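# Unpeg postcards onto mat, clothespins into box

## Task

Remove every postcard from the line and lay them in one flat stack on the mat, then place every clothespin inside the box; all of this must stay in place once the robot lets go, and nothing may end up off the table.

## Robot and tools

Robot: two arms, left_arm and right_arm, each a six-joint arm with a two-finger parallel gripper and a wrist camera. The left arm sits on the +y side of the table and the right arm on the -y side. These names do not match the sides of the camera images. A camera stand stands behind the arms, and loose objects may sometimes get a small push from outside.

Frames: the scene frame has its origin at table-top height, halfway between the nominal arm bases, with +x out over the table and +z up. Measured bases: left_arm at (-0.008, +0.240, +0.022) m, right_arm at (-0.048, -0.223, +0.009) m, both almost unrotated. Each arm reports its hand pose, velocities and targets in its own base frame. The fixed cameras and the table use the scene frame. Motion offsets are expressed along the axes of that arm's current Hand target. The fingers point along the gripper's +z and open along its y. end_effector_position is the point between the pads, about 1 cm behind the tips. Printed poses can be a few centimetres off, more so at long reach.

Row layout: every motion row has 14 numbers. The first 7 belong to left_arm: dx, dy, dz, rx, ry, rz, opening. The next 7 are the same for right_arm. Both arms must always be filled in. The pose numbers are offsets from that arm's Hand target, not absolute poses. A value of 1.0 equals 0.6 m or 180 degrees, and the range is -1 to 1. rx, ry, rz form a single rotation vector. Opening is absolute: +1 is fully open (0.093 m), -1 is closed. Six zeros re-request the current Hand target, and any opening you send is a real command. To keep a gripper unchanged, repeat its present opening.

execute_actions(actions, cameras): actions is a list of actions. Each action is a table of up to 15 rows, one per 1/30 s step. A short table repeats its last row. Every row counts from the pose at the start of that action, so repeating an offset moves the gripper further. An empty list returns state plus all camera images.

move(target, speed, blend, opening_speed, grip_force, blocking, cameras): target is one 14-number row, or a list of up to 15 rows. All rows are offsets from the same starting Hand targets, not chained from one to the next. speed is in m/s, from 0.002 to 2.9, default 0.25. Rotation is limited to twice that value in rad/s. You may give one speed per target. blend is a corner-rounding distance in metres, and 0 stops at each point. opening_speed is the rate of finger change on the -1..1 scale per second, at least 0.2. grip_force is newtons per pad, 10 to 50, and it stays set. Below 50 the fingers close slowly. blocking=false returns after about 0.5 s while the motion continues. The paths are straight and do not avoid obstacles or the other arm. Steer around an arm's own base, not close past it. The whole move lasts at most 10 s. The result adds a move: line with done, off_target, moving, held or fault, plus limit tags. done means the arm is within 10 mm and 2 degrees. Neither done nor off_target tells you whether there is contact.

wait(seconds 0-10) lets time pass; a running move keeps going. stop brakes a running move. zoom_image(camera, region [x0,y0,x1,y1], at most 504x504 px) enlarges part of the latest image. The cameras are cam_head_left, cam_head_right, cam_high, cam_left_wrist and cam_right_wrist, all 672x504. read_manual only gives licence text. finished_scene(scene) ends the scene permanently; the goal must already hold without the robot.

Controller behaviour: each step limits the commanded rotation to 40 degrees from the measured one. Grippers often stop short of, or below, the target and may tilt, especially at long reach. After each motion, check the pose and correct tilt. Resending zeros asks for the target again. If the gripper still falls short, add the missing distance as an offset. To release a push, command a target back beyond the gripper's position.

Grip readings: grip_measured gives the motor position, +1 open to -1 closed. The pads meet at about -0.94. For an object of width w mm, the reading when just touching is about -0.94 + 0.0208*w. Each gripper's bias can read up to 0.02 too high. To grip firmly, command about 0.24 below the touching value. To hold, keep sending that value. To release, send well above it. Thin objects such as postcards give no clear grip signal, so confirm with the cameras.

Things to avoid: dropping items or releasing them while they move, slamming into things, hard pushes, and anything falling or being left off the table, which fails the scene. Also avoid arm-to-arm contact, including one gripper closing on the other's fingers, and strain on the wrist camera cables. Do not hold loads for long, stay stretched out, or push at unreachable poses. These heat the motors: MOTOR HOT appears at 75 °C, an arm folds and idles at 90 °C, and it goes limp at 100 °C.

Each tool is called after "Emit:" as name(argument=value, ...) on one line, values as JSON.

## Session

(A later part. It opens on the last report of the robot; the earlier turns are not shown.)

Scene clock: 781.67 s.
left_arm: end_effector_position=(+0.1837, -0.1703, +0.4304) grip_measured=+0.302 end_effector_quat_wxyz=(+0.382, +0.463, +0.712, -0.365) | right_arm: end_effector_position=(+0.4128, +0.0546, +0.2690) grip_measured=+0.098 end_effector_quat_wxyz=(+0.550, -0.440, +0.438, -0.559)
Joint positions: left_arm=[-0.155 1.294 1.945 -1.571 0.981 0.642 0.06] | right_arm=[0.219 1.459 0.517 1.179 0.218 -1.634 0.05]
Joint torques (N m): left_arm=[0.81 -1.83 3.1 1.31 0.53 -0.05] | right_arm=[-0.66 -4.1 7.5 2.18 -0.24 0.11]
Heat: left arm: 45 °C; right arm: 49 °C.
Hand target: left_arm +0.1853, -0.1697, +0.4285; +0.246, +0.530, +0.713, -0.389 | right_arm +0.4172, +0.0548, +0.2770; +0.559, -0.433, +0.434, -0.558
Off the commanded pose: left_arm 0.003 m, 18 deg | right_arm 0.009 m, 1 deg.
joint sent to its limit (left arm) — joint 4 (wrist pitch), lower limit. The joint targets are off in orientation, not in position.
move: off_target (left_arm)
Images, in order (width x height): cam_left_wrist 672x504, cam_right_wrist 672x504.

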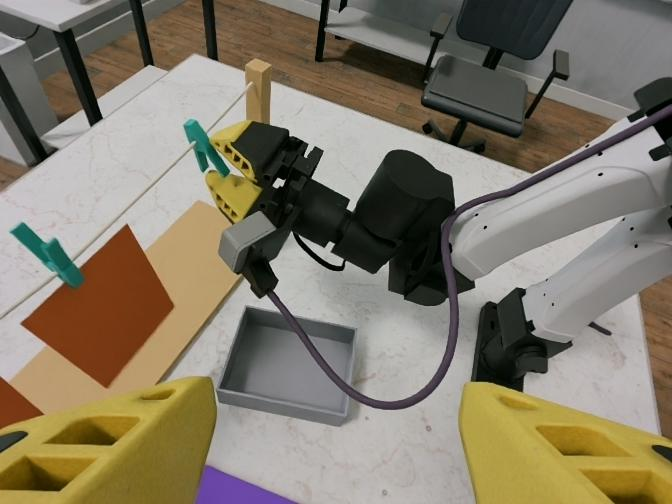

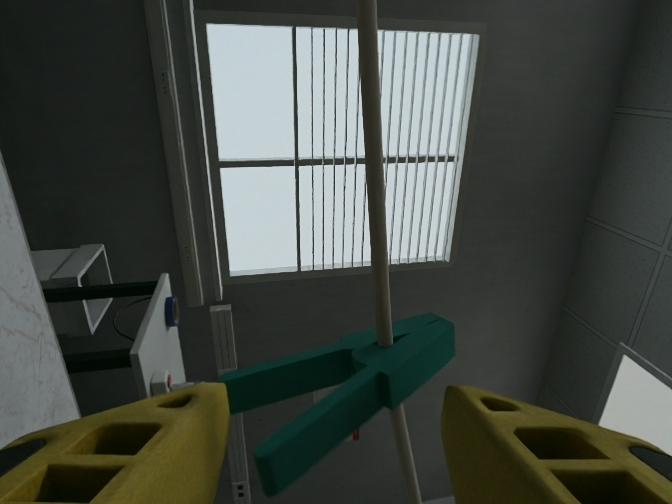

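Emit:
move(target=[[0,0,0,0,0,0,0.3,0,0,-0.035,0,0,0,0.1],[0,0,0,0,0,0,0.3,0,0.02,-0.035,0,0,0,0.1],[0,0,0,0,0,0,0.3,0,0.02,0.01,0,0,0,0.1]], cameras=["cam_right_wrist"], speed=0.15)

Emit:
move(target=[0,0,0,0,0,0,0.3,0,0,0,0,0,0,-0.98], cameras=["cam_right_wrist","cam_left_wrist"], opening_speed=0.5)

Scene clock: 789.37 s.
left_arm: end_effector_position=(+0.1837, -0.1703, +0.4304) grip_measured=+0.302 end_effector_quat_wxyz=(+0.382, +0.463, +0.712, -0.365) | right_arm: end_effector_position=(+0.4215, +0.0549, +0.2589) grip_measured=+0.098 end_effector_quat_wxyz=(+0.549, -0.441, +0.438, -0.559)
Joint positions: left_arm=[-0.155 1.294 1.945 -1.571 0.981 0.642 0.06] | right_arm=[0.213 1.528 0.527 1.235 0.212 -1.633 0.05]
Joint torques (N m): left_arm=[0.81 -1.81 3.1 1.32 0.53 -0.05] | right_arm=[-0.72 -4.36 7.3 2.23 -0.22 0.15]
Heat: left arm: 45 °C; right arm: 49 °C.
Hand target: left_arm +0.1853, -0.1697, +0.4285; +0.246, +0.530, +0.713, -0.389 | right_arm +0.4261, +0.0547, +0.2669; +0.559, -0.433, +0.434, -0.559
Off the commanded pose: left_arm 0.003 m, 18 deg | right_arm 0.009 m, 2 deg.
joint sent to its limit (left arm) — joint 4 (wrist pitch), lower limit. The joint targets are off in orientation, not in position.
move: off_target (left_arm)
Images, in order (width x height): cam_right_wrist 672x504.

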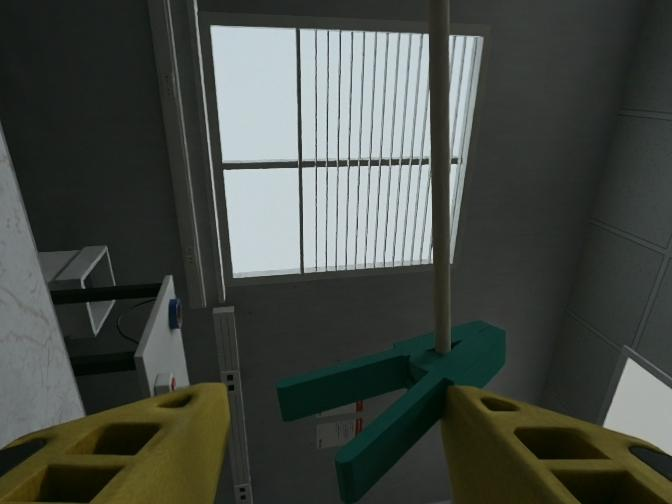

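Scene clock: 791.73 s.
left_arm: end_effector_position=(+0.1837, -0.1703, +0.4304) grip_measured=+0.302 end_effector_quat_wxyz=(+0.382, +0.463, +0.712, -0.365) | right_arm: end_effector_position=(+0.4215, +0.0550, +0.2589) grip_measured=-0.974 end_effector_quat_wxyz=(+0.549, -0.441, +0.438, -0.558)
Joint positions: left_arm=[-0.155 1.294 1.945 -1.571 0.981 0.642 0.06] | right_arm=[0.213 1.528 0.527 1.235 0.211 -1.633 0]
Joint torques (N m): left_arm=[0.83 -1.83 3.1 1.32 0.53 -0.05] | right_arm=[-0.7 -4.31 7.28 2.22 -0.2 0.11]
Heat: left arm: 45 °C; right arm: 49 °C.
Hand target: left_arm +0.1853, -0.1697, +0.4285; +0.246, +0.530, +0.713, -0.389 | right_arm +0.4261, +0.0547, +0.2669; +0.559, -0.433, +0.434, -0.559
Off the commanded pose: left_arm 0.003 m, 18 deg | right_arm 0.009 m, 1 deg.
joint sent to its limit (left arm) — joint 4 (wrist pitch), lower limit. The joint targets are off in orientation, not in position.
move: off_target (left_arm)
Images, in order (width x height): cam_left_wrist 672x504, cam_right_wrist 672x504.

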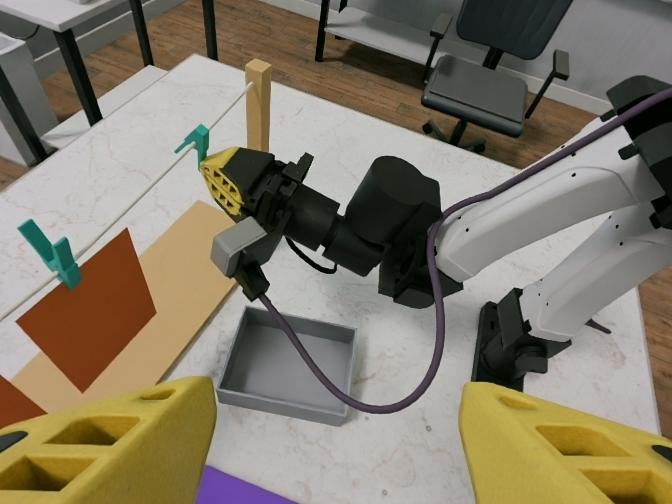

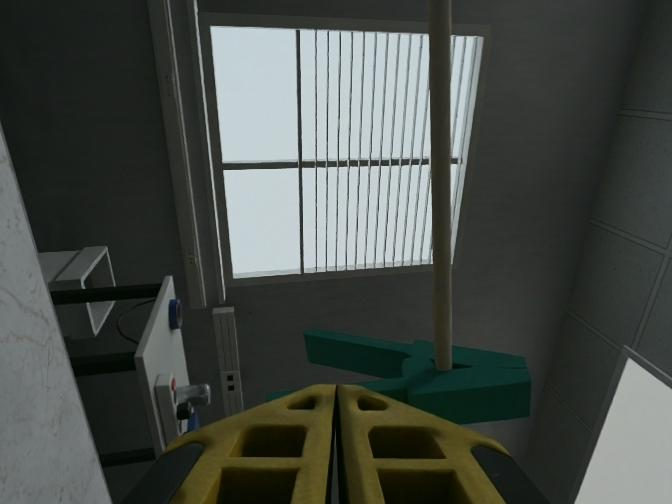

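Emit:
move(target=[[0,0,0,0,0,0,0.3,0,-0.029,-0.151,-0.08,0,0,-0.98],[0,0,0,0,0,0,0.3,-0.018,0.007,-0.16,-0.08,0,0,-0.98],[0,0,0,0,0,0,0.3,-0.018,0.03,-0.071,-0.08,0,0,-0.98],[0,0,0,0,0,0,0.3,-0.018,-0.113,-0.043,-0.08,0,0,-0.98]], cameras=["cam_right_wrist","cam_left_wrist"], speed=0.15)

Scene clock: 832.73 s.
left_arm: end_effector_position=(+0.1837, -0.1703, +0.4304) grip_measured=+0.302 end_effector_quat_wxyz=(+0.382, +0.463, +0.712, -0.365) | right_arm: end_effector_position=(+0.3856, +0.0651, +0.3082) grip_measured=-0.974 end_effector_quat_wxyz=(+0.484, -0.513, +0.507, -0.496)
Joint positions: left_arm=[-0.155 1.294 1.945 -1.571 0.981 0.642 0.06] | right_arm=[0.296 1.112 0.743 0.329 0.302 -1.577 0]
Joint torques (N m): left_arm=[0.81 -1.81 3.11 1.32 0.53 -0.05] | right_arm=[-0.21 -4.52 8.76 2.28 -0.13 0.09]
Heat: left arm: 44 °C; right arm: 50 °C.
Hand target: left_arm +0.1853, -0.1697, +0.4285; +0.246, +0.530, +0.713, -0.389 | right_arm +0.3842, +0.0654, +0.3261; +0.500, -0.500, +0.501, -0.500
Off the commanded pose: left_arm 0.003 m, 18 deg | right_arm 0.018 m, 2 deg.
joint sent to its limit (left arm) — joint 4 (wrist pitch), lower limit. The joint targets are off in orientation, not in position.
move: off_target (left_arm, right_arm)
Images, in order (width x height): cam_left_wrist 672x504, cam_right_wrist 672x504.

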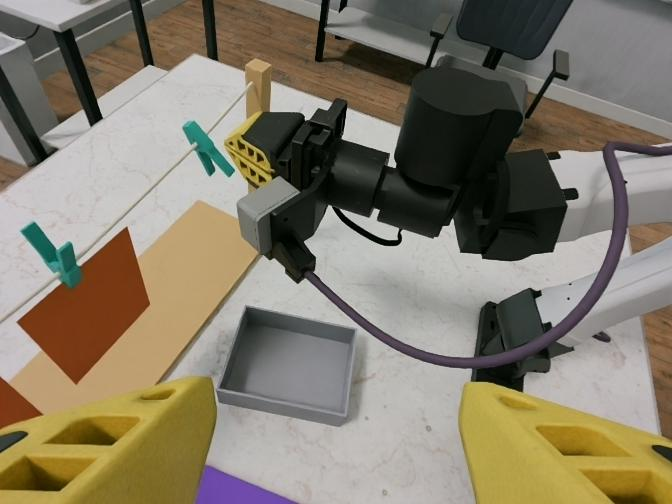

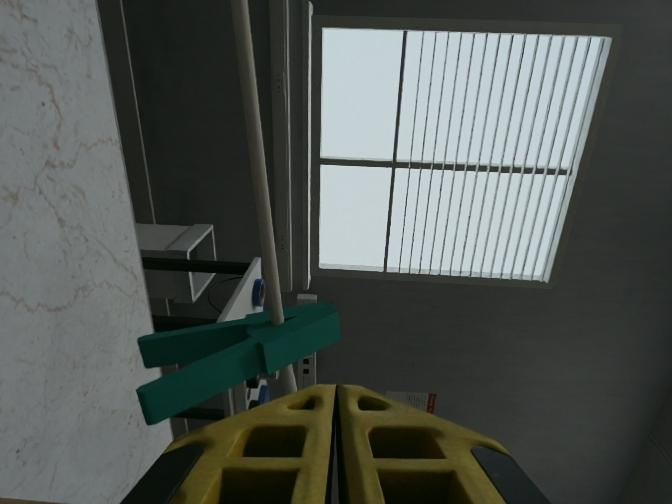

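Emit:
move(target=[[0,0,0,0,0,0,0.3,0,0,-0.107,0,0,0,-0.98],[0,0,0,0,0,0,0.3,-0.014,0.102,-0.065,0.08,0,0,0.1],[0,0,0,0,0,0,0.3,-0.014,0.082,0.055,0.08,0,0,0.1]], cameras=["cam_right_wrist"], speed=0.15)

Scene clock: 851.67 s.
left_arm: end_effector_position=(+0.1837, -0.1703, +0.4304) grip_measured=+0.302 end_effector_quat_wxyz=(+0.382, +0.463, +0.712, -0.365) | right_arm: end_effector_position=(+0.4133, +0.0735, +0.2652) grip_measured=+0.098 end_effector_quat_wxyz=(+0.545, -0.446, +0.440, -0.557)
Joint positions: left_arm=[-0.155 1.294 1.945 -1.571 0.981 0.642 0.06] | right_arm=[0.29 1.478 0.532 1.172 0.287 -1.653 0.05]
Joint torques (N m): left_arm=[0.81 -1.81 3.11 1.32 0.53 -0.05] | right_arm=[-0.65 -4.21 7.54 2.37 -0.25 0.14]
Heat: left arm: 44 °C; right arm: 52 °C.
Hand target: left_arm +0.1853, -0.1697, +0.4285; +0.246, +0.530, +0.713, -0.389 | right_arm +0.4172, +0.0739, +0.2768; +0.559, -0.433, +0.434, -0.559
Off the commanded pose: left_arm 0.003 m, 18 deg | right_arm 0.012 m, 2 deg.
joint sent to its limit (left arm) — joint 4 (wrist pitch), lower limit. The joint targets are off in orientation, not in position.
move: off_target (left_arm, right_arm)
Images, in order (width x height): cam_right_wrist 672x504.

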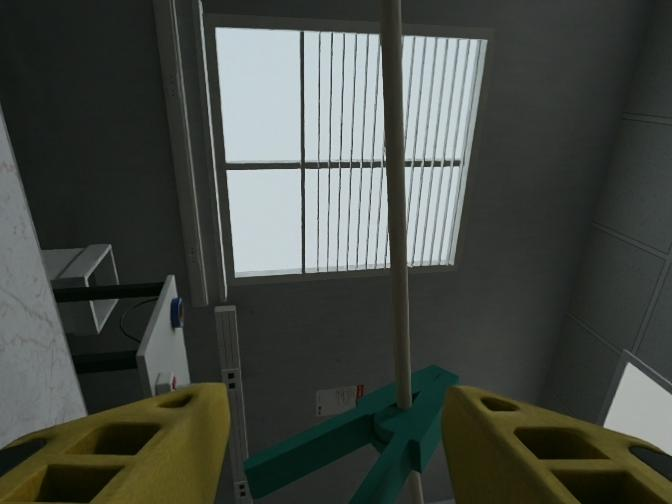

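Emit:
move(target=[0,0,0,0,0,0,0.3,0,0,0,0,0,0,-0.98], cameras=["cam_right_wrist","cam_left_wrist"], opening_speed=0.5)

Emit:
zoom_image(camera="cam_left_wrist", region=[150, 80, 330, 240])

Scene clock: 858.60 s.
left_arm: end_effector_position=(+0.1837, -0.1703, +0.4304) grip_measured=+0.302 end_effector_quat_wxyz=(+0.382, +0.463, +0.712, -0.365) | right_arm: end_effector_position=(+0.4129, +0.0742, +0.2725) grip_measured=-0.977 end_effector_quat_wxyz=(+0.553, -0.438, +0.434, -0.560)
Joint positions: left_arm=[-0.155 1.294 1.945 -1.571 0.981 0.642 0.06] | right_arm=[0.29 1.478 0.538 1.192 0.282 -1.653 0]
Joint torques (N m): left_arm=[0.81 -1.83 3.1 1.31 0.53 -0.05] | right_arm=[-0.62 -4.08 7.12 2.16 -0.17 0.11]
Heat: left arm: 44 °C; right arm: 52 °C.
Hand target: left_arm +0.1853, -0.1697, +0.4285; +0.246, +0.530, +0.713, -0.389 | right_arm +0.4172, +0.0740, +0.2769; +0.559, -0.433, +0.434, -0.559
Off the commanded pose: left_arm 0.003 m, 18 deg | right_arm 0.006 m, 1 deg.
joint sent to its limit (left arm) — joint 4 (wrist pitch), lower limit. The joint targets are off in orientation, not in position.
move: off_target (left_arm)
Images, in order (width x height): cam_left_wrist 672x504, cam_right_wrist 672x504.

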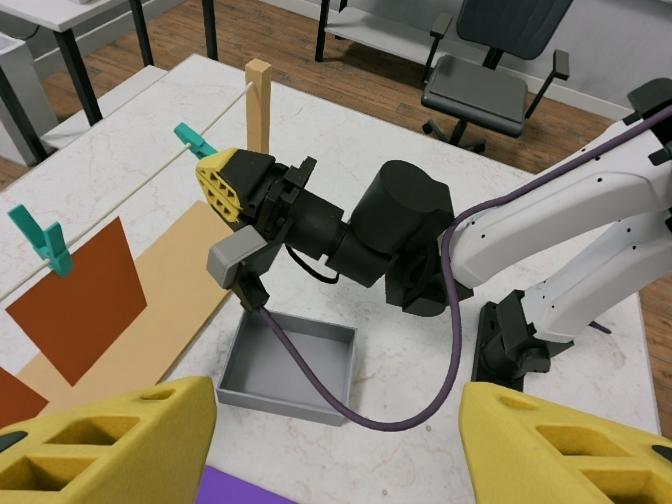

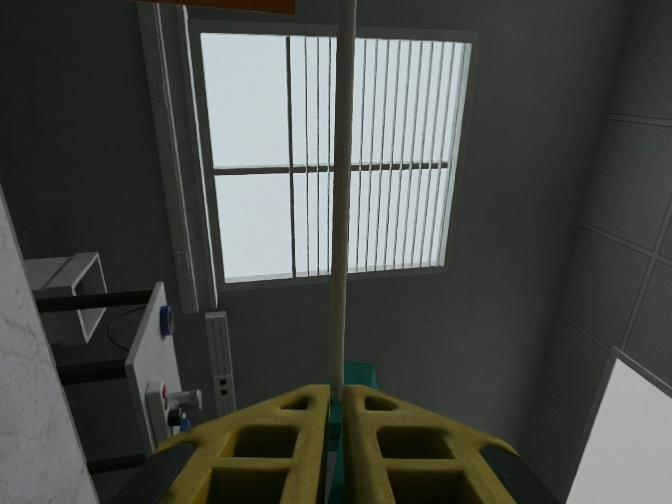

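Scaled by 2.800.

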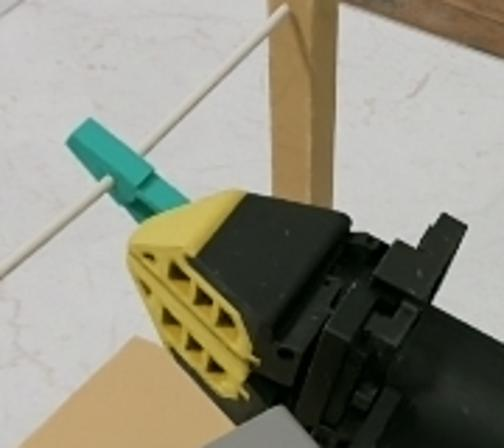

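Emit:
move(target=[0,0,0,0,0,0,0.3,0,0,-0.045,0,0,0,-0.98], cameras=["cam_right_wrist","cam_left_wrist"], speed=0.06)

Emit:
zoom_image(camera="cam_left_wrist", region=[150, 80, 330, 240])

Emit:
zoom_image(camera="cam_right_wrist", region=[250, 330, 430, 504])

Scene clock: 868.33 s.
left_arm: end_effector_position=(+0.1837, -0.1703, +0.4304) grip_measured=+0.302 end_effector_quat_wxyz=(+0.382, +0.463, +0.712, -0.365) | right_arm: end_effector_position=(+0.3950, +0.0748, +0.2698) grip_measured=-0.978 end_effector_quat_wxyz=(+0.559, -0.436, +0.431, -0.558)
Joint positions: left_arm=[-0.155 1.294 1.945 -1.571 0.981 0.642 0.06] | right_arm=[0.308 1.425 0.468 1.219 0.291 -1.653 0]
Joint torques (N m): left_arm=[0.81 -1.81 3.11 1.31 0.53 -0.05] | right_arm=[0.35 -5.97 4.37 2.07 0.08 0.03]
Heat: left arm: 44 °C; right arm: 51 °C.
Hand target: left_arm +0.1853, -0.1697, +0.4285; +0.246, +0.530, +0.713, -0.389 | right_arm +0.3911, +0.0739, +0.2703; +0.559, -0.433, +0.434, -0.559
Off the commanded pose: left_arm 0.003 m, 18 deg | right_arm 0.004 m, 1 deg.
joint sent to its limit (left arm) — joint 4 (wrist pitch), lower limit. The joint targets are off in orientation, not in position.
move: off_target (left_arm)
Images, in order (width x height): cam_left_wrist 672x504, cam_right_wrist 672x504.

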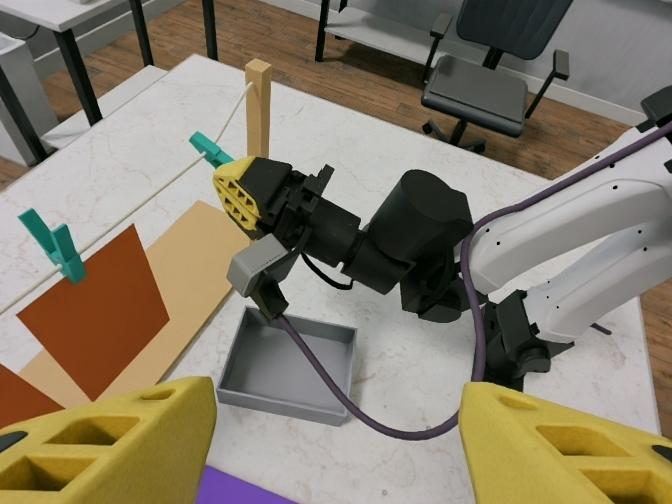

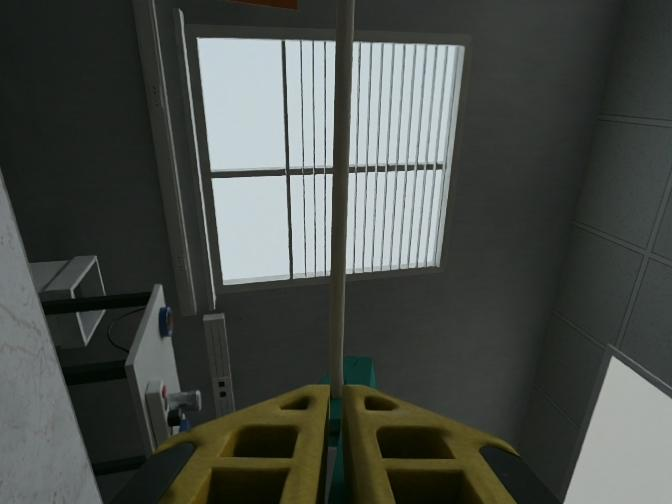

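Scaled by 2.800.

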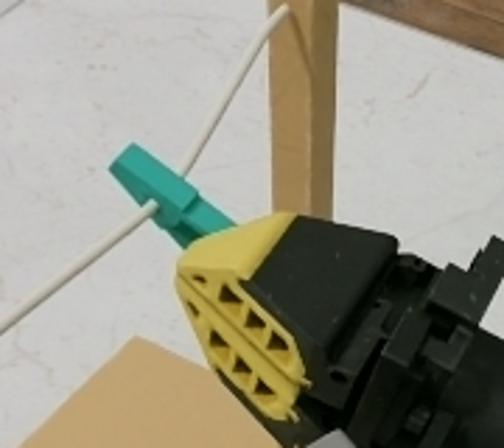

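Scaled by 2.800.

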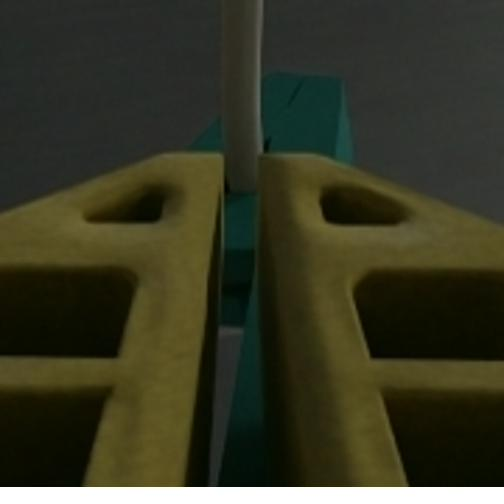

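Emit:
move(target=[[0,0,0,0,0,0,0.3,0,0,0.03,0,0,0,-0.98],[0,0,0,0,0,0,0.3,0,0,0.03,0,0,0,-0.6],[0,0,0,0,0,0,0.3,0,0,-0.07,0,0,0,-0.6],[0,0,0,0,0,0,0.3,0,0.0165,-0.07,0,0,0,0.1],[0,0,0,0,0,0,0.3,0,0.0165,0.0145,0,0,0,0.1],[0,0,0,0,0,0,0.3,0,-0.054,0.03,-0.05,0,0,0.1]], cameras=["cam_right_wrist","cam_left_wrist"], speed=0.15)

Scene clock: 896.37 s.
left_arm: end_effector_position=(+0.1837, -0.1703, +0.4304) grip_measured=+0.302 end_effector_quat_wxyz=(+0.382, +0.463, +0.712, -0.365) | right_arm: end_effector_position=(+0.4013, +0.0743, +0.2857) grip_measured=+0.098 end_effector_quat_wxyz=(+0.507, -0.493, +0.481, -0.517)
Joint positions: left_arm=[-0.155 1.294 1.945 -1.571 0.981 0.642 0.06] | right_arm=[0.307 1.243 0.638 0.657 0.305 -1.609 0.05]
Joint torques (N m): left_arm=[0.81 -1.81 3.1 1.32 0.53 -0.05] | right_arm=[-0.1 -5.64 8.65 2.28 -0.04 0.11]
Heat: left arm: 43 °C; right arm: 50 °C.
Hand target: left_arm +0.1853, -0.1697, +0.4285; +0.246, +0.530, +0.713, -0.389 | right_arm +0.4005, +0.0738, +0.3061; +0.523, -0.476, +0.476, -0.523
Off the commanded pose: left_arm 0.003 m, 18 deg | right_arm 0.020 m, 3 deg.
joint sent to its limit (left arm) — joint 4 (wrist pitch), lower limit. The joint targets are off in orientation, not in position.
move: off_target (left_arm, right_arm)
Images, in order (width x height): cam_left_wrist 672x504, cam_right_wrist 672x504.

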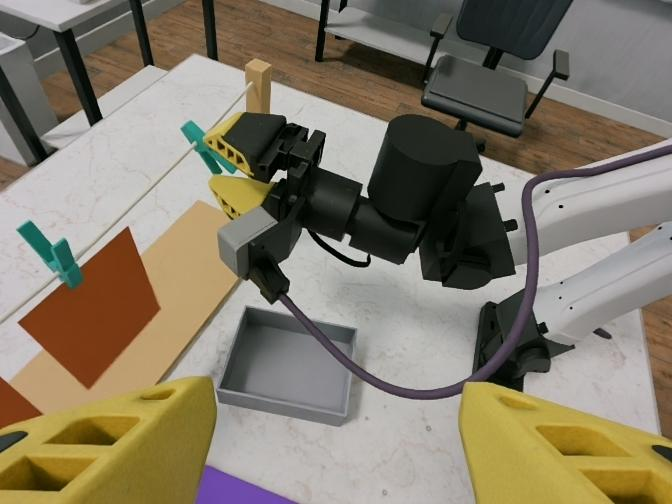

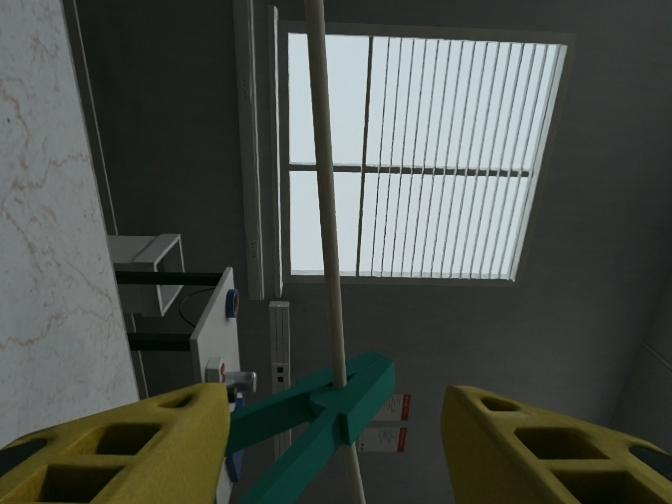

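Emit:
move(target=[0,0,0,0,0,0,0.3,0,-0.035,0.0,0,0,0,0.1], cameras=["cam_right_wrist"], speed=0.15)

Emit:
move(target=[0,0,0,0,0,0,0.3,0,0,0.0,0,0,0,-0.98], cameras=["cam_right_wrist","cam_left_wrist"], opening_speed=0.5)

Emit:
zoom_image(camera="cam_right_wrist", region=[250, 330, 430, 504])

Scene clock: 904.60 s.
left_arm: end_effector_position=(+0.1837, -0.1703, +0.4304) grip_measured=+0.302 end_effector_quat_wxyz=(+0.382, +0.463, +0.712, -0.365) | right_arm: end_effector_position=(+0.4006, +0.0741, +0.3067) grip_measured=+0.098 end_effector_quat_wxyz=(+0.507, -0.493, +0.481, -0.518)
Joint positions: left_arm=[-0.155 1.294 1.945 -1.571 0.981 0.642 0.06] | right_arm=[0.307 1.209 0.704 0.558 0.305 -1.609 0.05]
Joint torques (N m): left_arm=[0.81 -1.81 3.1 1.32 0.53 -0.05] | right_arm=[0.06 -5.55 8.73 2.32 0 0.1]
Heat: left arm: 43 °C; right arm: 50 °C.
Hand target: left_arm +0.1853, -0.1697, +0.4285; +0.246, +0.530, +0.713, -0.389 | right_arm +0.3985, +0.0738, +0.3269; +0.523, -0.476, +0.477, -0.523
Off the commanded pose: left_arm 0.003 m, 18 deg | right_arm 0.020 m, 3 deg.
joint sent to its limit (left arm) — joint 4 (wrist pitch), lower limit. The joint targets are off in orientation, not in position.
move: off_target (left_arm, right_arm)
Images, in order (width x height): cam_right_wrist 672x504.

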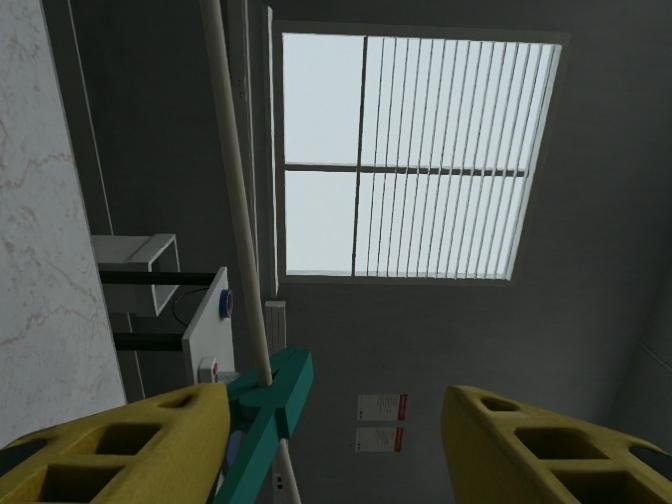

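Scene clock: 907.10 s.
left_arm: end_effector_position=(+0.1837, -0.1703, +0.4304) grip_measured=+0.302 end_effector_quat_wxyz=(+0.382, +0.463, +0.712, -0.365) | right_arm: end_effector_position=(+0.4007, +0.0741, +0.3053) grip_measured=-0.977 end_effector_quat_wxyz=(+0.506, -0.495, +0.482, -0.516)
Joint positions: left_arm=[-0.155 1.294 1.945 -1.571 0.981 0.642 0.06] | right_arm=[0.307 1.209 0.704 0.552 0.305 -1.608 0]
Joint torques (N m): left_arm=[0.8 -1.81 3.1 1.31 0.53 -0.05] | right_arm=[0.03 -5.56 8.69 2.32 0 0.1]
Heat: left arm: 43 °C; right arm: 51 °C.
Hand target: left_arm +0.1853, -0.1697, +0.4285; +0.246, +0.530, +0.713, -0.389 | right_arm +0.3985, +0.0738, +0.3269; +0.523, -0.476, +0.476, -0.523
Off the commanded pose: left_arm 0.003 m, 18 deg | right_arm 0.022 m, 3 deg.
joint sent to its limit (left arm) — joint 4 (wrist pitch), lower limit. The joint targets are off in orientation, not in position.
move: off_target (left_arm, right_arm)
Images, in order (width x height): cam_left_wrist 672x504, cam_right_wrist 672x504.

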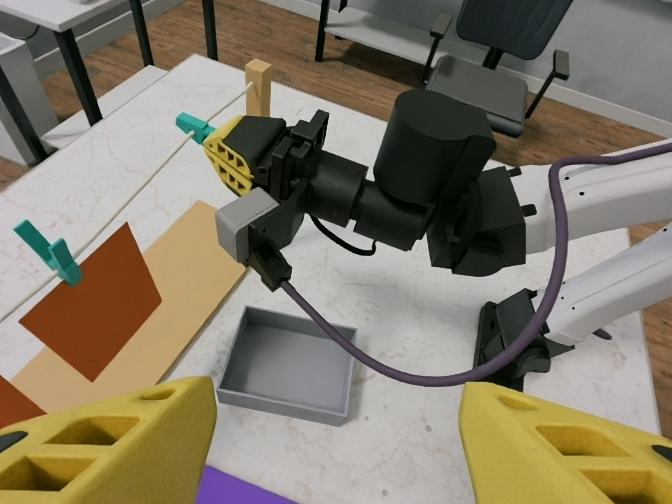

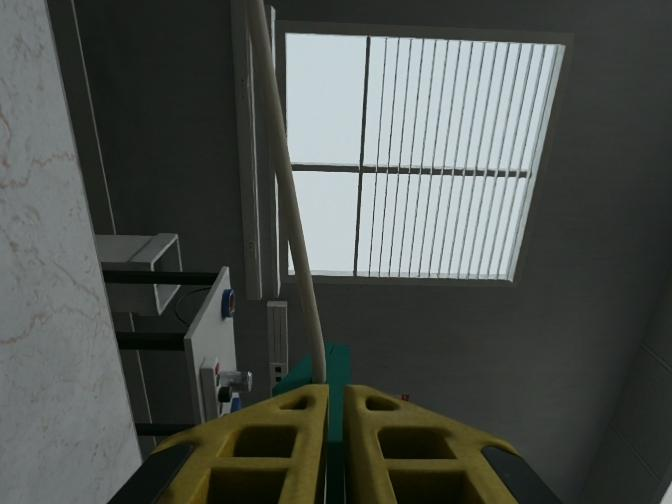

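Scaled by 2.800.

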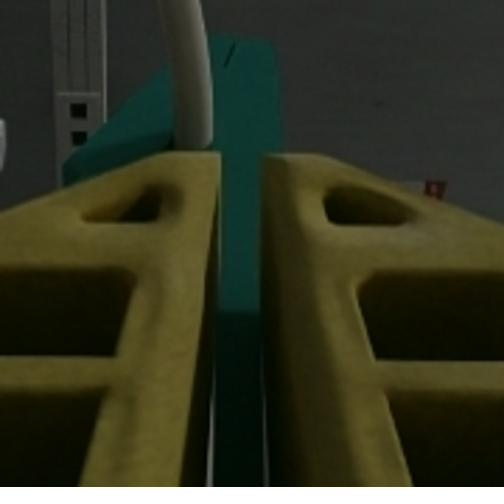

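Emit:
move(target=[[0,0,0,0,0,0,0.3,0,0,0.0,0,0,0,-0.6],[0,0,0,0,0,0,0.3,0,0,-0.08,0,0,0,-0.6],[0,0,0,0,0,0,0.3,0.015,0.06,-0.12,0,0,0.5,0.1]], cameras=["cam_right_wrist"], speed=0.2)

Emit:
zoom_image(camera="cam_right_wrist", region=[200, 100, 450, 290])

Scene clock: 927.97 s.
left_arm: end_effector_position=(+0.1837, -0.1703, +0.4304) grip_measured=+0.302 end_effector_quat_wxyz=(+0.382, +0.463, +0.712, -0.365) | right_arm: end_effector_position=(+0.3330, +0.0657, +0.2777) grip_measured=+0.098 end_effector_quat_wxyz=(+0.730, -0.008, +0.684, -0.007)
Joint positions: left_arm=[-0.155 1.294 1.945 -1.571 0.981 0.642 0.06] | right_arm=[0.378 0.915 0.43 0.555 0.376 -0.047 0.05]
Joint torques (N m): left_arm=[0.81 -1.81 3.1 1.31 0.53 -0.04] | right_arm=[0.08 -2.92 5.97 2.47 -0.03 0.07]
Heat: left arm: 43 °C; right arm: 53 °C.
Hand target: left_arm +0.1853, -0.1697, +0.4285; +0.246, +0.530, +0.713, -0.389 | right_arm +0.3302, +0.0650, +0.2842; +0.739, +0.001, +0.673, +0.000
Off the commanded pose: left_arm 0.003 m, 18 deg | right_arm 0.007 m, 2 deg.
joint sent to its limit (left arm) — joint 4 (wrist pitch), lower limit. The joint targets are off in orientation, not in position.
move: off_target (left_arm)
Images, in order (width x height): cam_right_wrist 672x504.

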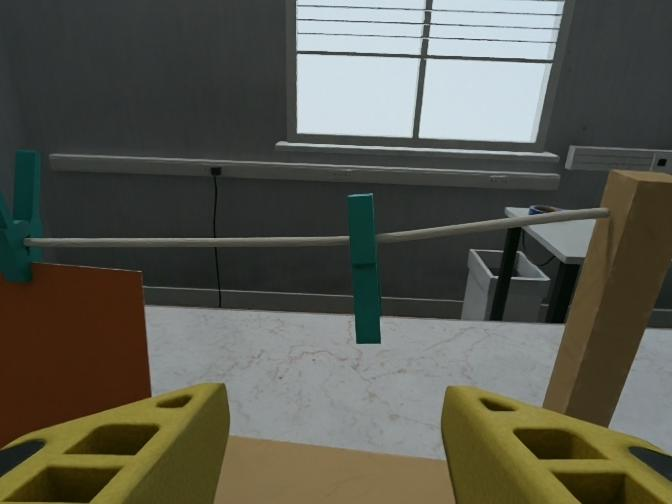

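Scaled by 2.016.

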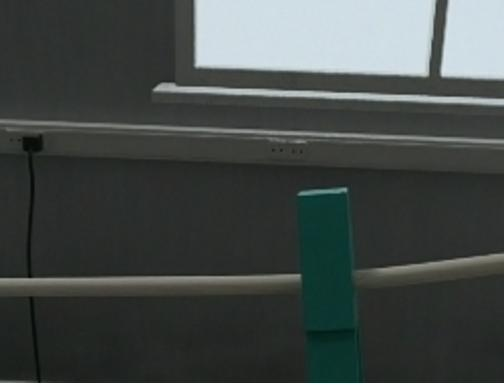

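Emit:
move(target=[[0,0,0,0,0,0,0.3,0.0245,-0.0155,0.011,0,0,-0.5,0.1],[0,0,0,0,0,0,0.3,0.0335,-0.0155,0.111,0,0,-0.5,0.1]], cameras=["cam_right_wrist"], speed=0.2)

Emit:
move(target=[0,0,0,0,0,0,0.3,0,-0.05,0.0,0,0,0,0.1], cameras=["cam_right_wrist"], speed=0.15)

Scene clock: 953.30 s.
left_arm: end_effector_position=(+0.1837, -0.1703, +0.4304) grip_measured=+0.302 end_effector_quat_wxyz=(+0.382, +0.463, +0.712, -0.365) | right_arm: end_effector_position=(+0.3935, +0.0553, +0.2556) grip_measured=+0.098 end_effector_quat_wxyz=(+0.510, -0.487, +0.485, -0.517)
Joint positions: left_arm=[-0.155 1.294 1.945 -1.571 0.981 0.642 0.06] | right_arm=[0.244 1.253 0.509 0.8 0.249 -1.593 0.05]
Joint torques (N m): left_arm=[0.81 -1.81 3.1 1.32 0.53 -0.05] | right_arm=[-0.64 -3.1 8.43 2.52 -0.21 0.01]
Heat: left arm: 43 °C; right arm: 53 °C.
Hand target: left_arm +0.1853, -0.1697, +0.4285; +0.246, +0.530, +0.713, -0.389 | right_arm +0.3984, +0.0557, +0.2706; +0.523, -0.476, +0.476, -0.523
Off the commanded pose: left_arm 0.003 m, 18 deg | right_arm 0.016 m, 2 deg.
joint sent to its limit (left arm) — joint 4 (wrist pitch), lower limit. The joint targets are off in orientation, not in position.
move: off_target (left_arm, right_arm)
Images, in order (width x height): cam_right_wrist 672x504.

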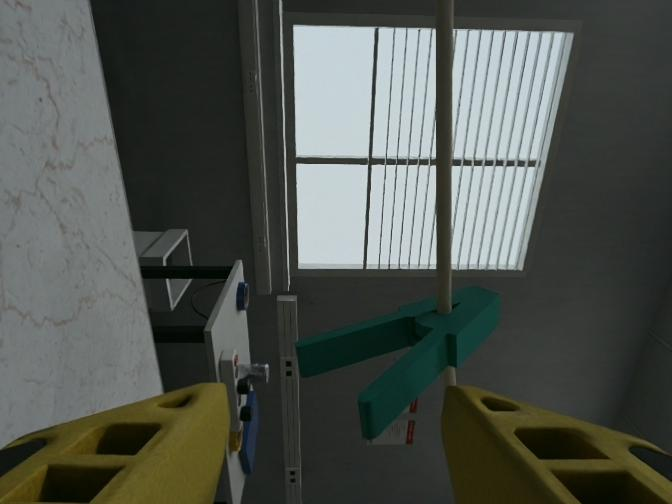

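Scene clock: 954.47 s.
left_arm: end_effector_position=(+0.1837, -0.1703, +0.4304) grip_measured=+0.302 end_effector_quat_wxyz=(+0.382, +0.463, +0.712, -0.365) | right_arm: end_effector_position=(+0.3960, +0.0559, +0.2816) grip_measured=+0.098 end_effector_quat_wxyz=(+0.509, -0.488, +0.486, -0.516)
Joint positions: left_arm=[-0.155 1.294 1.945 -1.571 0.981 0.642 0.06] | right_arm=[0.244 1.205 0.596 0.663 0.249 -1.593 0.05]
Joint torques (N m): left_arm=[0.8 -1.81 3.1 1.31 0.53 -0.05] | right_arm=[-0.47 -5.19 8.42 2.3 -0.17 0]
Heat: left arm: 43 °C; right arm: 53 °C.
Hand target: left_arm +0.1853, -0.1697, +0.4285; +0.246, +0.530, +0.713, -0.389 | right_arm +0.3955, +0.0557, +0.3005; +0.523, -0.476, +0.476, -0.523
Off the commanded pose: left_arm 0.003 m, 18 deg | right_arm 0.019 m, 3 deg.
joint sent to its limit (left arm) — joint 4 (wrist pitch), lower limit. The joint targets are off in orientation, not in position.
move: off_target (left_arm, right_arm)
Images, in order (width x height): cam_right_wrist 672x504.

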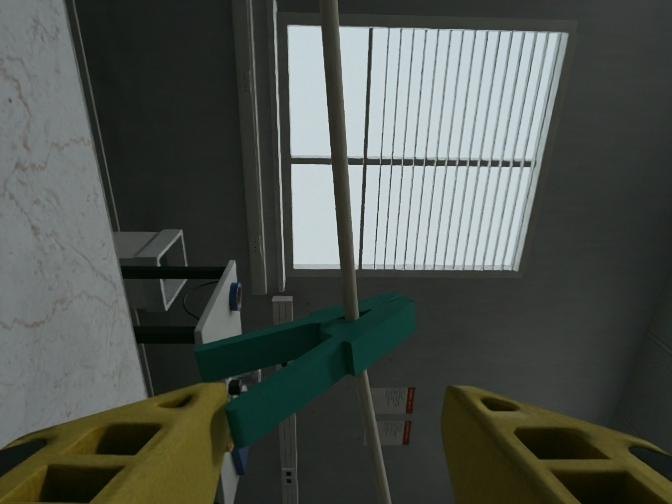

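Emit:
move(target=[[0,0,0,0,0,0,0.3,0,0,-0.06,0,0,0,-0.1],[0,0,0,0,0,0,0.3,-0.003,0.0465,-0.057,0,0,0,-0.1],[0,0,0,0,0,0,0.3,-0.003,0.0567,0.049,0,0,0,-0.1]], cameras=["cam_right_wrist"], speed=0.2)

Scene clock: 996.67 s.
left_arm: end_effector_position=(+0.1837, -0.1703, +0.4304) grip_measured=+0.302 end_effector_quat_wxyz=(+0.382, +0.463, +0.712, -0.365) | right_arm: end_effector_position=(+0.4229, +0.0569, +0.2543) grip_measured=-0.098 end_effector_quat_wxyz=(+0.509, -0.488, +0.486, -0.517)
Joint positions: left_arm=[-0.155 1.294 1.945 -1.571 0.981 0.642 0.06] | right_arm=[0.224 1.388 0.6 0.841 0.23 -1.593 0.04]
Joint torques (N m): left_arm=[0.81 -1.81 3.1 1.31 0.53 -0.05] | right_arm=[-0.59 -4.05 8.29 2.49 -0.2 0.03]
Heat: left arm: 42 °C; right arm: 54 °C.
Hand target: left_arm +0.1853, -0.1697, +0.4285; +0.246, +0.530, +0.713, -0.389 | right_arm +0.4280, +0.0574, +0.2692; +0.523, -0.476, +0.477, -0.523
Off the commanded pose: left_arm 0.003 m, 18 deg | right_arm 0.016 m, 3 deg.
joint sent to its limit (left arm) — joint 4 (wrist pitch), lower limit. The joint targets are off in orientation, not in position.
move: off_target (left_arm, right_arm)
Images, in order (width x height): cam_right_wrist 672x504.

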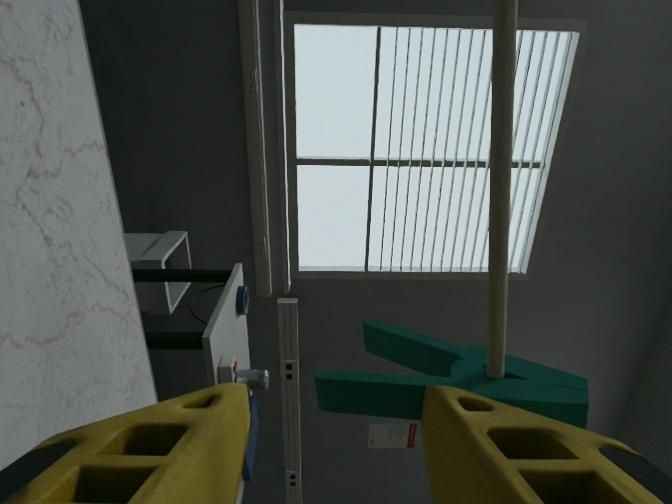

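Emit:
move(target=[[0,0,0,0,0,0,0.3,0,0,-0.12,0,0,0,-0.1],[0,0,0,0,0,0,0.3,0,0.035,-0.127,0,0,0,-0.98],[0,0,0,0,0,0,0.3,0,0.052,-0.002,0,0,0,-0.98],[0,0,0,0,0,0,0.3,0,-0.088,-0.025,0,0,0,-0.98]], cameras=["cam_right_wrist","cam_left_wrist"], speed=0.2)

Scene clock: 1012.13 s.
left_arm: end_effector_position=(+0.1837, -0.1703, +0.4304) grip_measured=+0.302 end_effector_quat_wxyz=(+0.382, +0.463, +0.712, -0.365) | right_arm: end_effector_position=(+0.4092, +0.0558, +0.3050) grip_measured=-0.974 end_effector_quat_wxyz=(+0.512, -0.487, +0.483, -0.518)
Joint positions: left_arm=[-0.155 1.294 1.945 -1.571 0.981 0.642 0.06] | right_arm=[0.228 1.231 0.701 0.592 0.229 -1.595 0]
Joint torques (N m): left_arm=[0.8 -1.81 3.1 1.31 0.53 -0.05] | right_arm=[0.35 -5.12 8.34 2.26 0.01 0.04]
Heat: left arm: 42 °C; right arm: 53 °C.
Hand target: left_arm +0.1853, -0.1697, +0.4285; +0.246, +0.530, +0.713, -0.389 | right_arm +0.4081, +0.0574, +0.3204; +0.523, -0.476, +0.477, -0.523
Off the commanded pose: left_arm 0.003 m, 18 deg | right_arm 0.015 m, 2 deg.
joint sent to its limit (left arm) — joint 4 (wrist pitch), lower limit. The joint targets are off in orientation, not in position.
move: off_target (left_arm, right_arm)
Images, in order (width x height): cam_left_wrist 672x504, cam_right_wrist 672x504.

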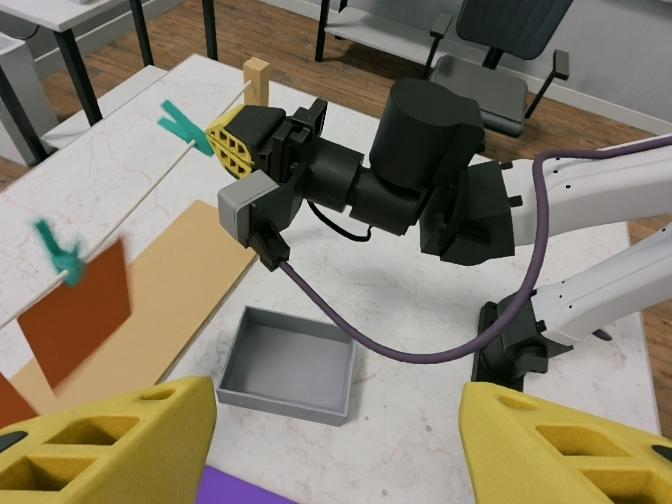

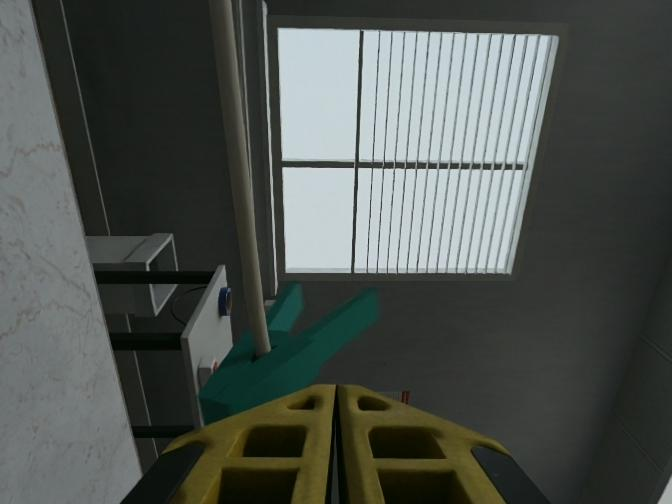

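Emit:
move(target=[0,0,0,0,0,0,0.3,0,0,-0.13,0,0,0,-0.98], cameras=["cam_right_wrist","cam_left_wrist"], speed=0.1)

Emit:
zoom_image(camera="cam_left_wrist", region=[0, 50, 300, 300])

Scene clock: 1022.53 s.
left_arm: end_effector_position=(+0.1837, -0.1703, +0.4304) grip_measured=+0.302 end_effector_quat_wxyz=(+0.382, +0.463, +0.712, -0.365) | right_arm: end_effector_position=(+0.3326, +0.0571, +0.3135) grip_measured=-0.974 end_effector_quat_wxyz=(+0.524, -0.476, +0.478, -0.521)
Joint positions: left_arm=[-0.155 1.294 1.945 -1.571 0.981 0.642 0.06] | right_arm=[0.333 0.87 0.533 0.433 0.331 -1.598 0]
Joint torques (N m): left_arm=[0.81 -1.81 3.1 1.31 0.53 -0.05] | right_arm=[0.36 -2.44 6.04 2.28 -0.01 -0.05]
Heat: left arm: 42 °C; right arm: 53 °C.
Hand target: left_arm +0.1853, -0.1697, +0.4285; +0.246, +0.530, +0.713, -0.389 | right_arm +0.3305, +0.0575, +0.3133; +0.523, -0.476, +0.476, -0.523
Off the commanded pose: left_arm 0.003 m, 18 deg | right_arm 0.002 m, 0 deg.
joint sent to its limit (left arm) — joint 4 (wrist pitch), lower limit. The joint targets are off in orientation, not in position.
move: off_target (left_arm)
Images, in order (width x height): cam_left_wrist 672x504, cam_right_wrist 672x504.

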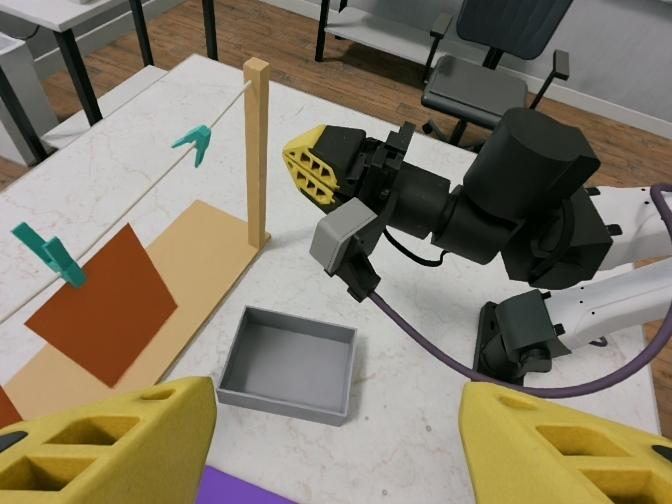

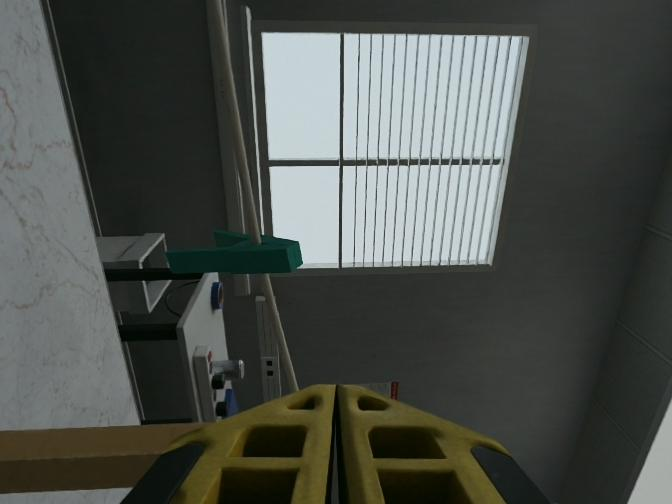

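Scaled by 1.680.

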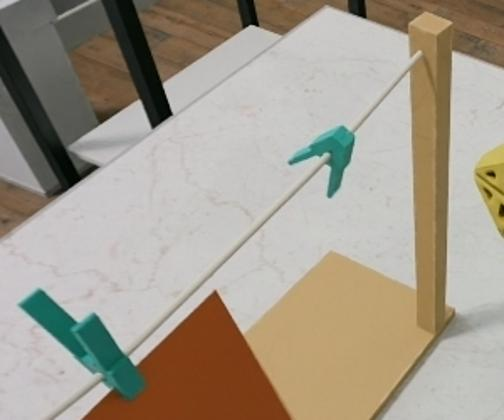

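Emit:
move(target=[[0,0,0,0,0,0,0.3,0.1,0.02,-0.18,0,0,0,-0.98],[-0.132,0.31,0.315,-0.085,0.003,0.2245,1,0.2,0.02,-0.25,0,0,0.5,-0.98]], blend=[0.02,0], cameras=["cam_left_wrist","cam_right_wrist"])

Scene clock: 1061.13 s.
left_arm: end_effector_position=(+0.3703, -0.3386, +0.3176) grip_measured=+1.000 end_effector_quat_wxyz=(+0.412, +0.705, +0.544, -0.193) | right_arm: end_effector_position=(+0.1819, -0.0594, +0.2896) grip_measured=-0.974 end_effector_quat_wxyz=(+0.741, -0.002, +0.672, -0.003)
Joint positions: left_arm=[-0.543 1.961 2.182 -1.028 0.627 1.026 0.093] | right_arm=[-1.334 0.14 0.284 0.248 -1.314 0.374 0]
Joint torques (N m): left_arm=[-0.21 -8.43 6.98 1.83 0.14 0.08] | right_arm=[-0.7 3.69 4.92 1.64 0.14 -0.01]
Heat: left arm: 42 °C; right arm: 51 °C.
Hand target: left_arm +0.3747, -0.3429, +0.3251; +0.428, +0.708, +0.532, -0.182 | right_arm +0.1822, -0.0624, +0.2871; +0.740, +0.001, +0.673, +0.000
Off the commanded pose: left_arm 0.010 m, 3 deg | right_arm 0.004 m, 0 deg.
move: off_target (left_arm); target 2's new opening was sent with left_arm's hand 0.010 m and 3 deg from that target
Images, in order (width x height): cam_left_wrist 672x504, cam_right_wrist 672x504.

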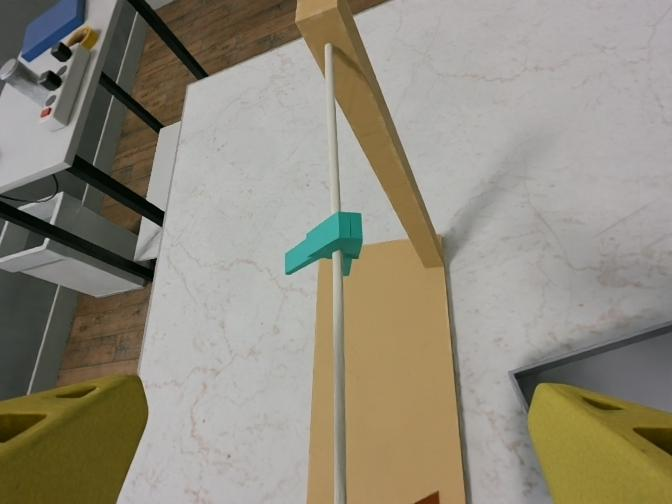

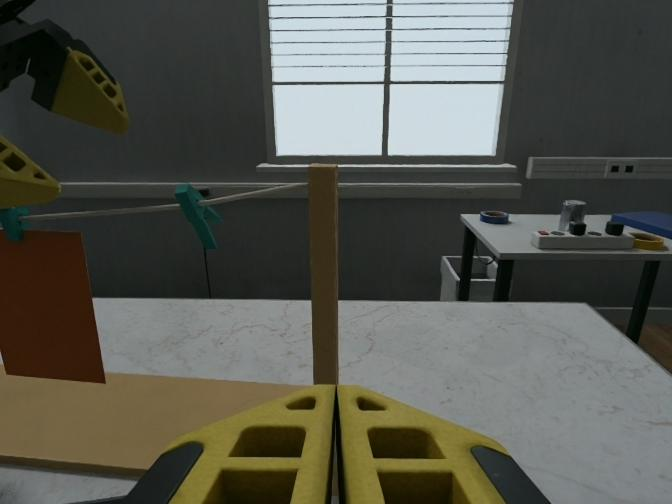

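Emit:
move(target=[0.007,0.014,0.169,0,0,0,0.2,0,0,0,0,0,0,-0.98], cameras=["cam_left_wrist","cam_right_wrist"], speed=0.15)

Scene clock: 1078.67 s.
left_arm: end_effector_position=(+0.3974, -0.4168, +0.2573) grip_measured=+0.202 end_effector_quat_wxyz=(+0.409, +0.712, +0.538, -0.190) | right_arm: end_effector_position=(+0.1819, -0.0593, +0.2897) grip_measured=-0.974 end_effector_quat_wxyz=(+0.741, -0.002, +0.672, -0.003)
Joint positions: left_arm=[-0.657 2.188 2.27 -0.848 0.545 0.952 0.055] | right_arm=[-1.334 0.14 0.284 0.249 -1.314 0.375 0]
Joint torques (N m): left_arm=[0.08 -9.88 8.42 1.89 0.11 -0.08] | right_arm=[-0.69 3.69 4.89 1.63 0.12 -0.01]
Heat: left arm: 45 °C; right arm: 50 °C.
Hand target: left_arm +0.4040, -0.4219, +0.2679; +0.428, +0.708, +0.532, -0.182 | right_arm +0.1822, -0.0624, +0.2871; +0.739, +0.001, +0.673, +0.000
Off the commanded pose: left_arm 0.014 m, 2 deg | right_arm 0.004 m, 0 deg.
move: off_target (left_arm)
Images, in order (width x height): cam_left_wrist 672x504, cam_right_wrist 672x504.

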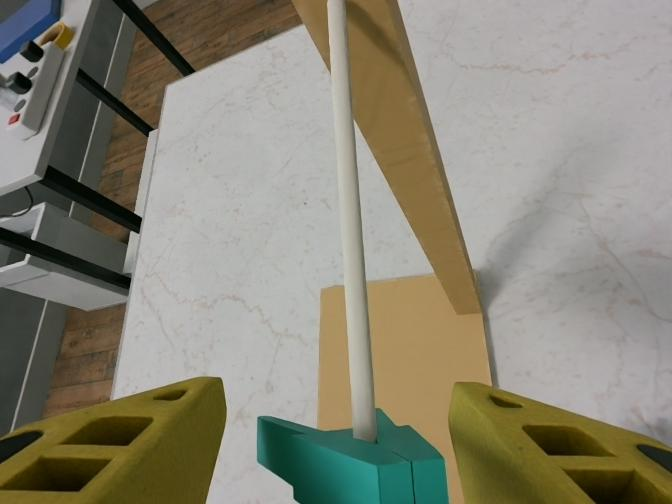

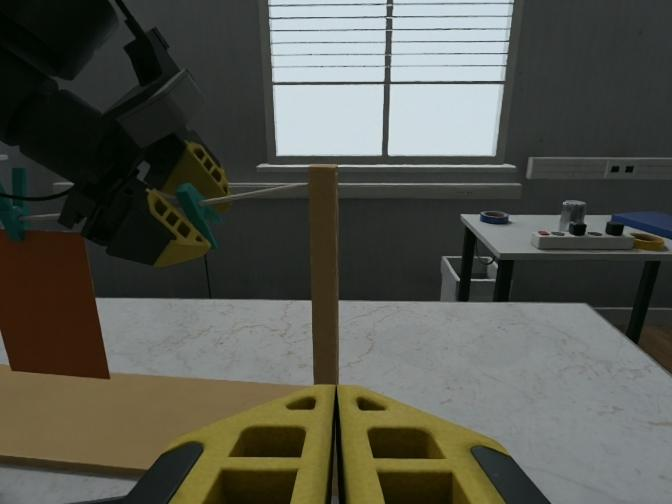

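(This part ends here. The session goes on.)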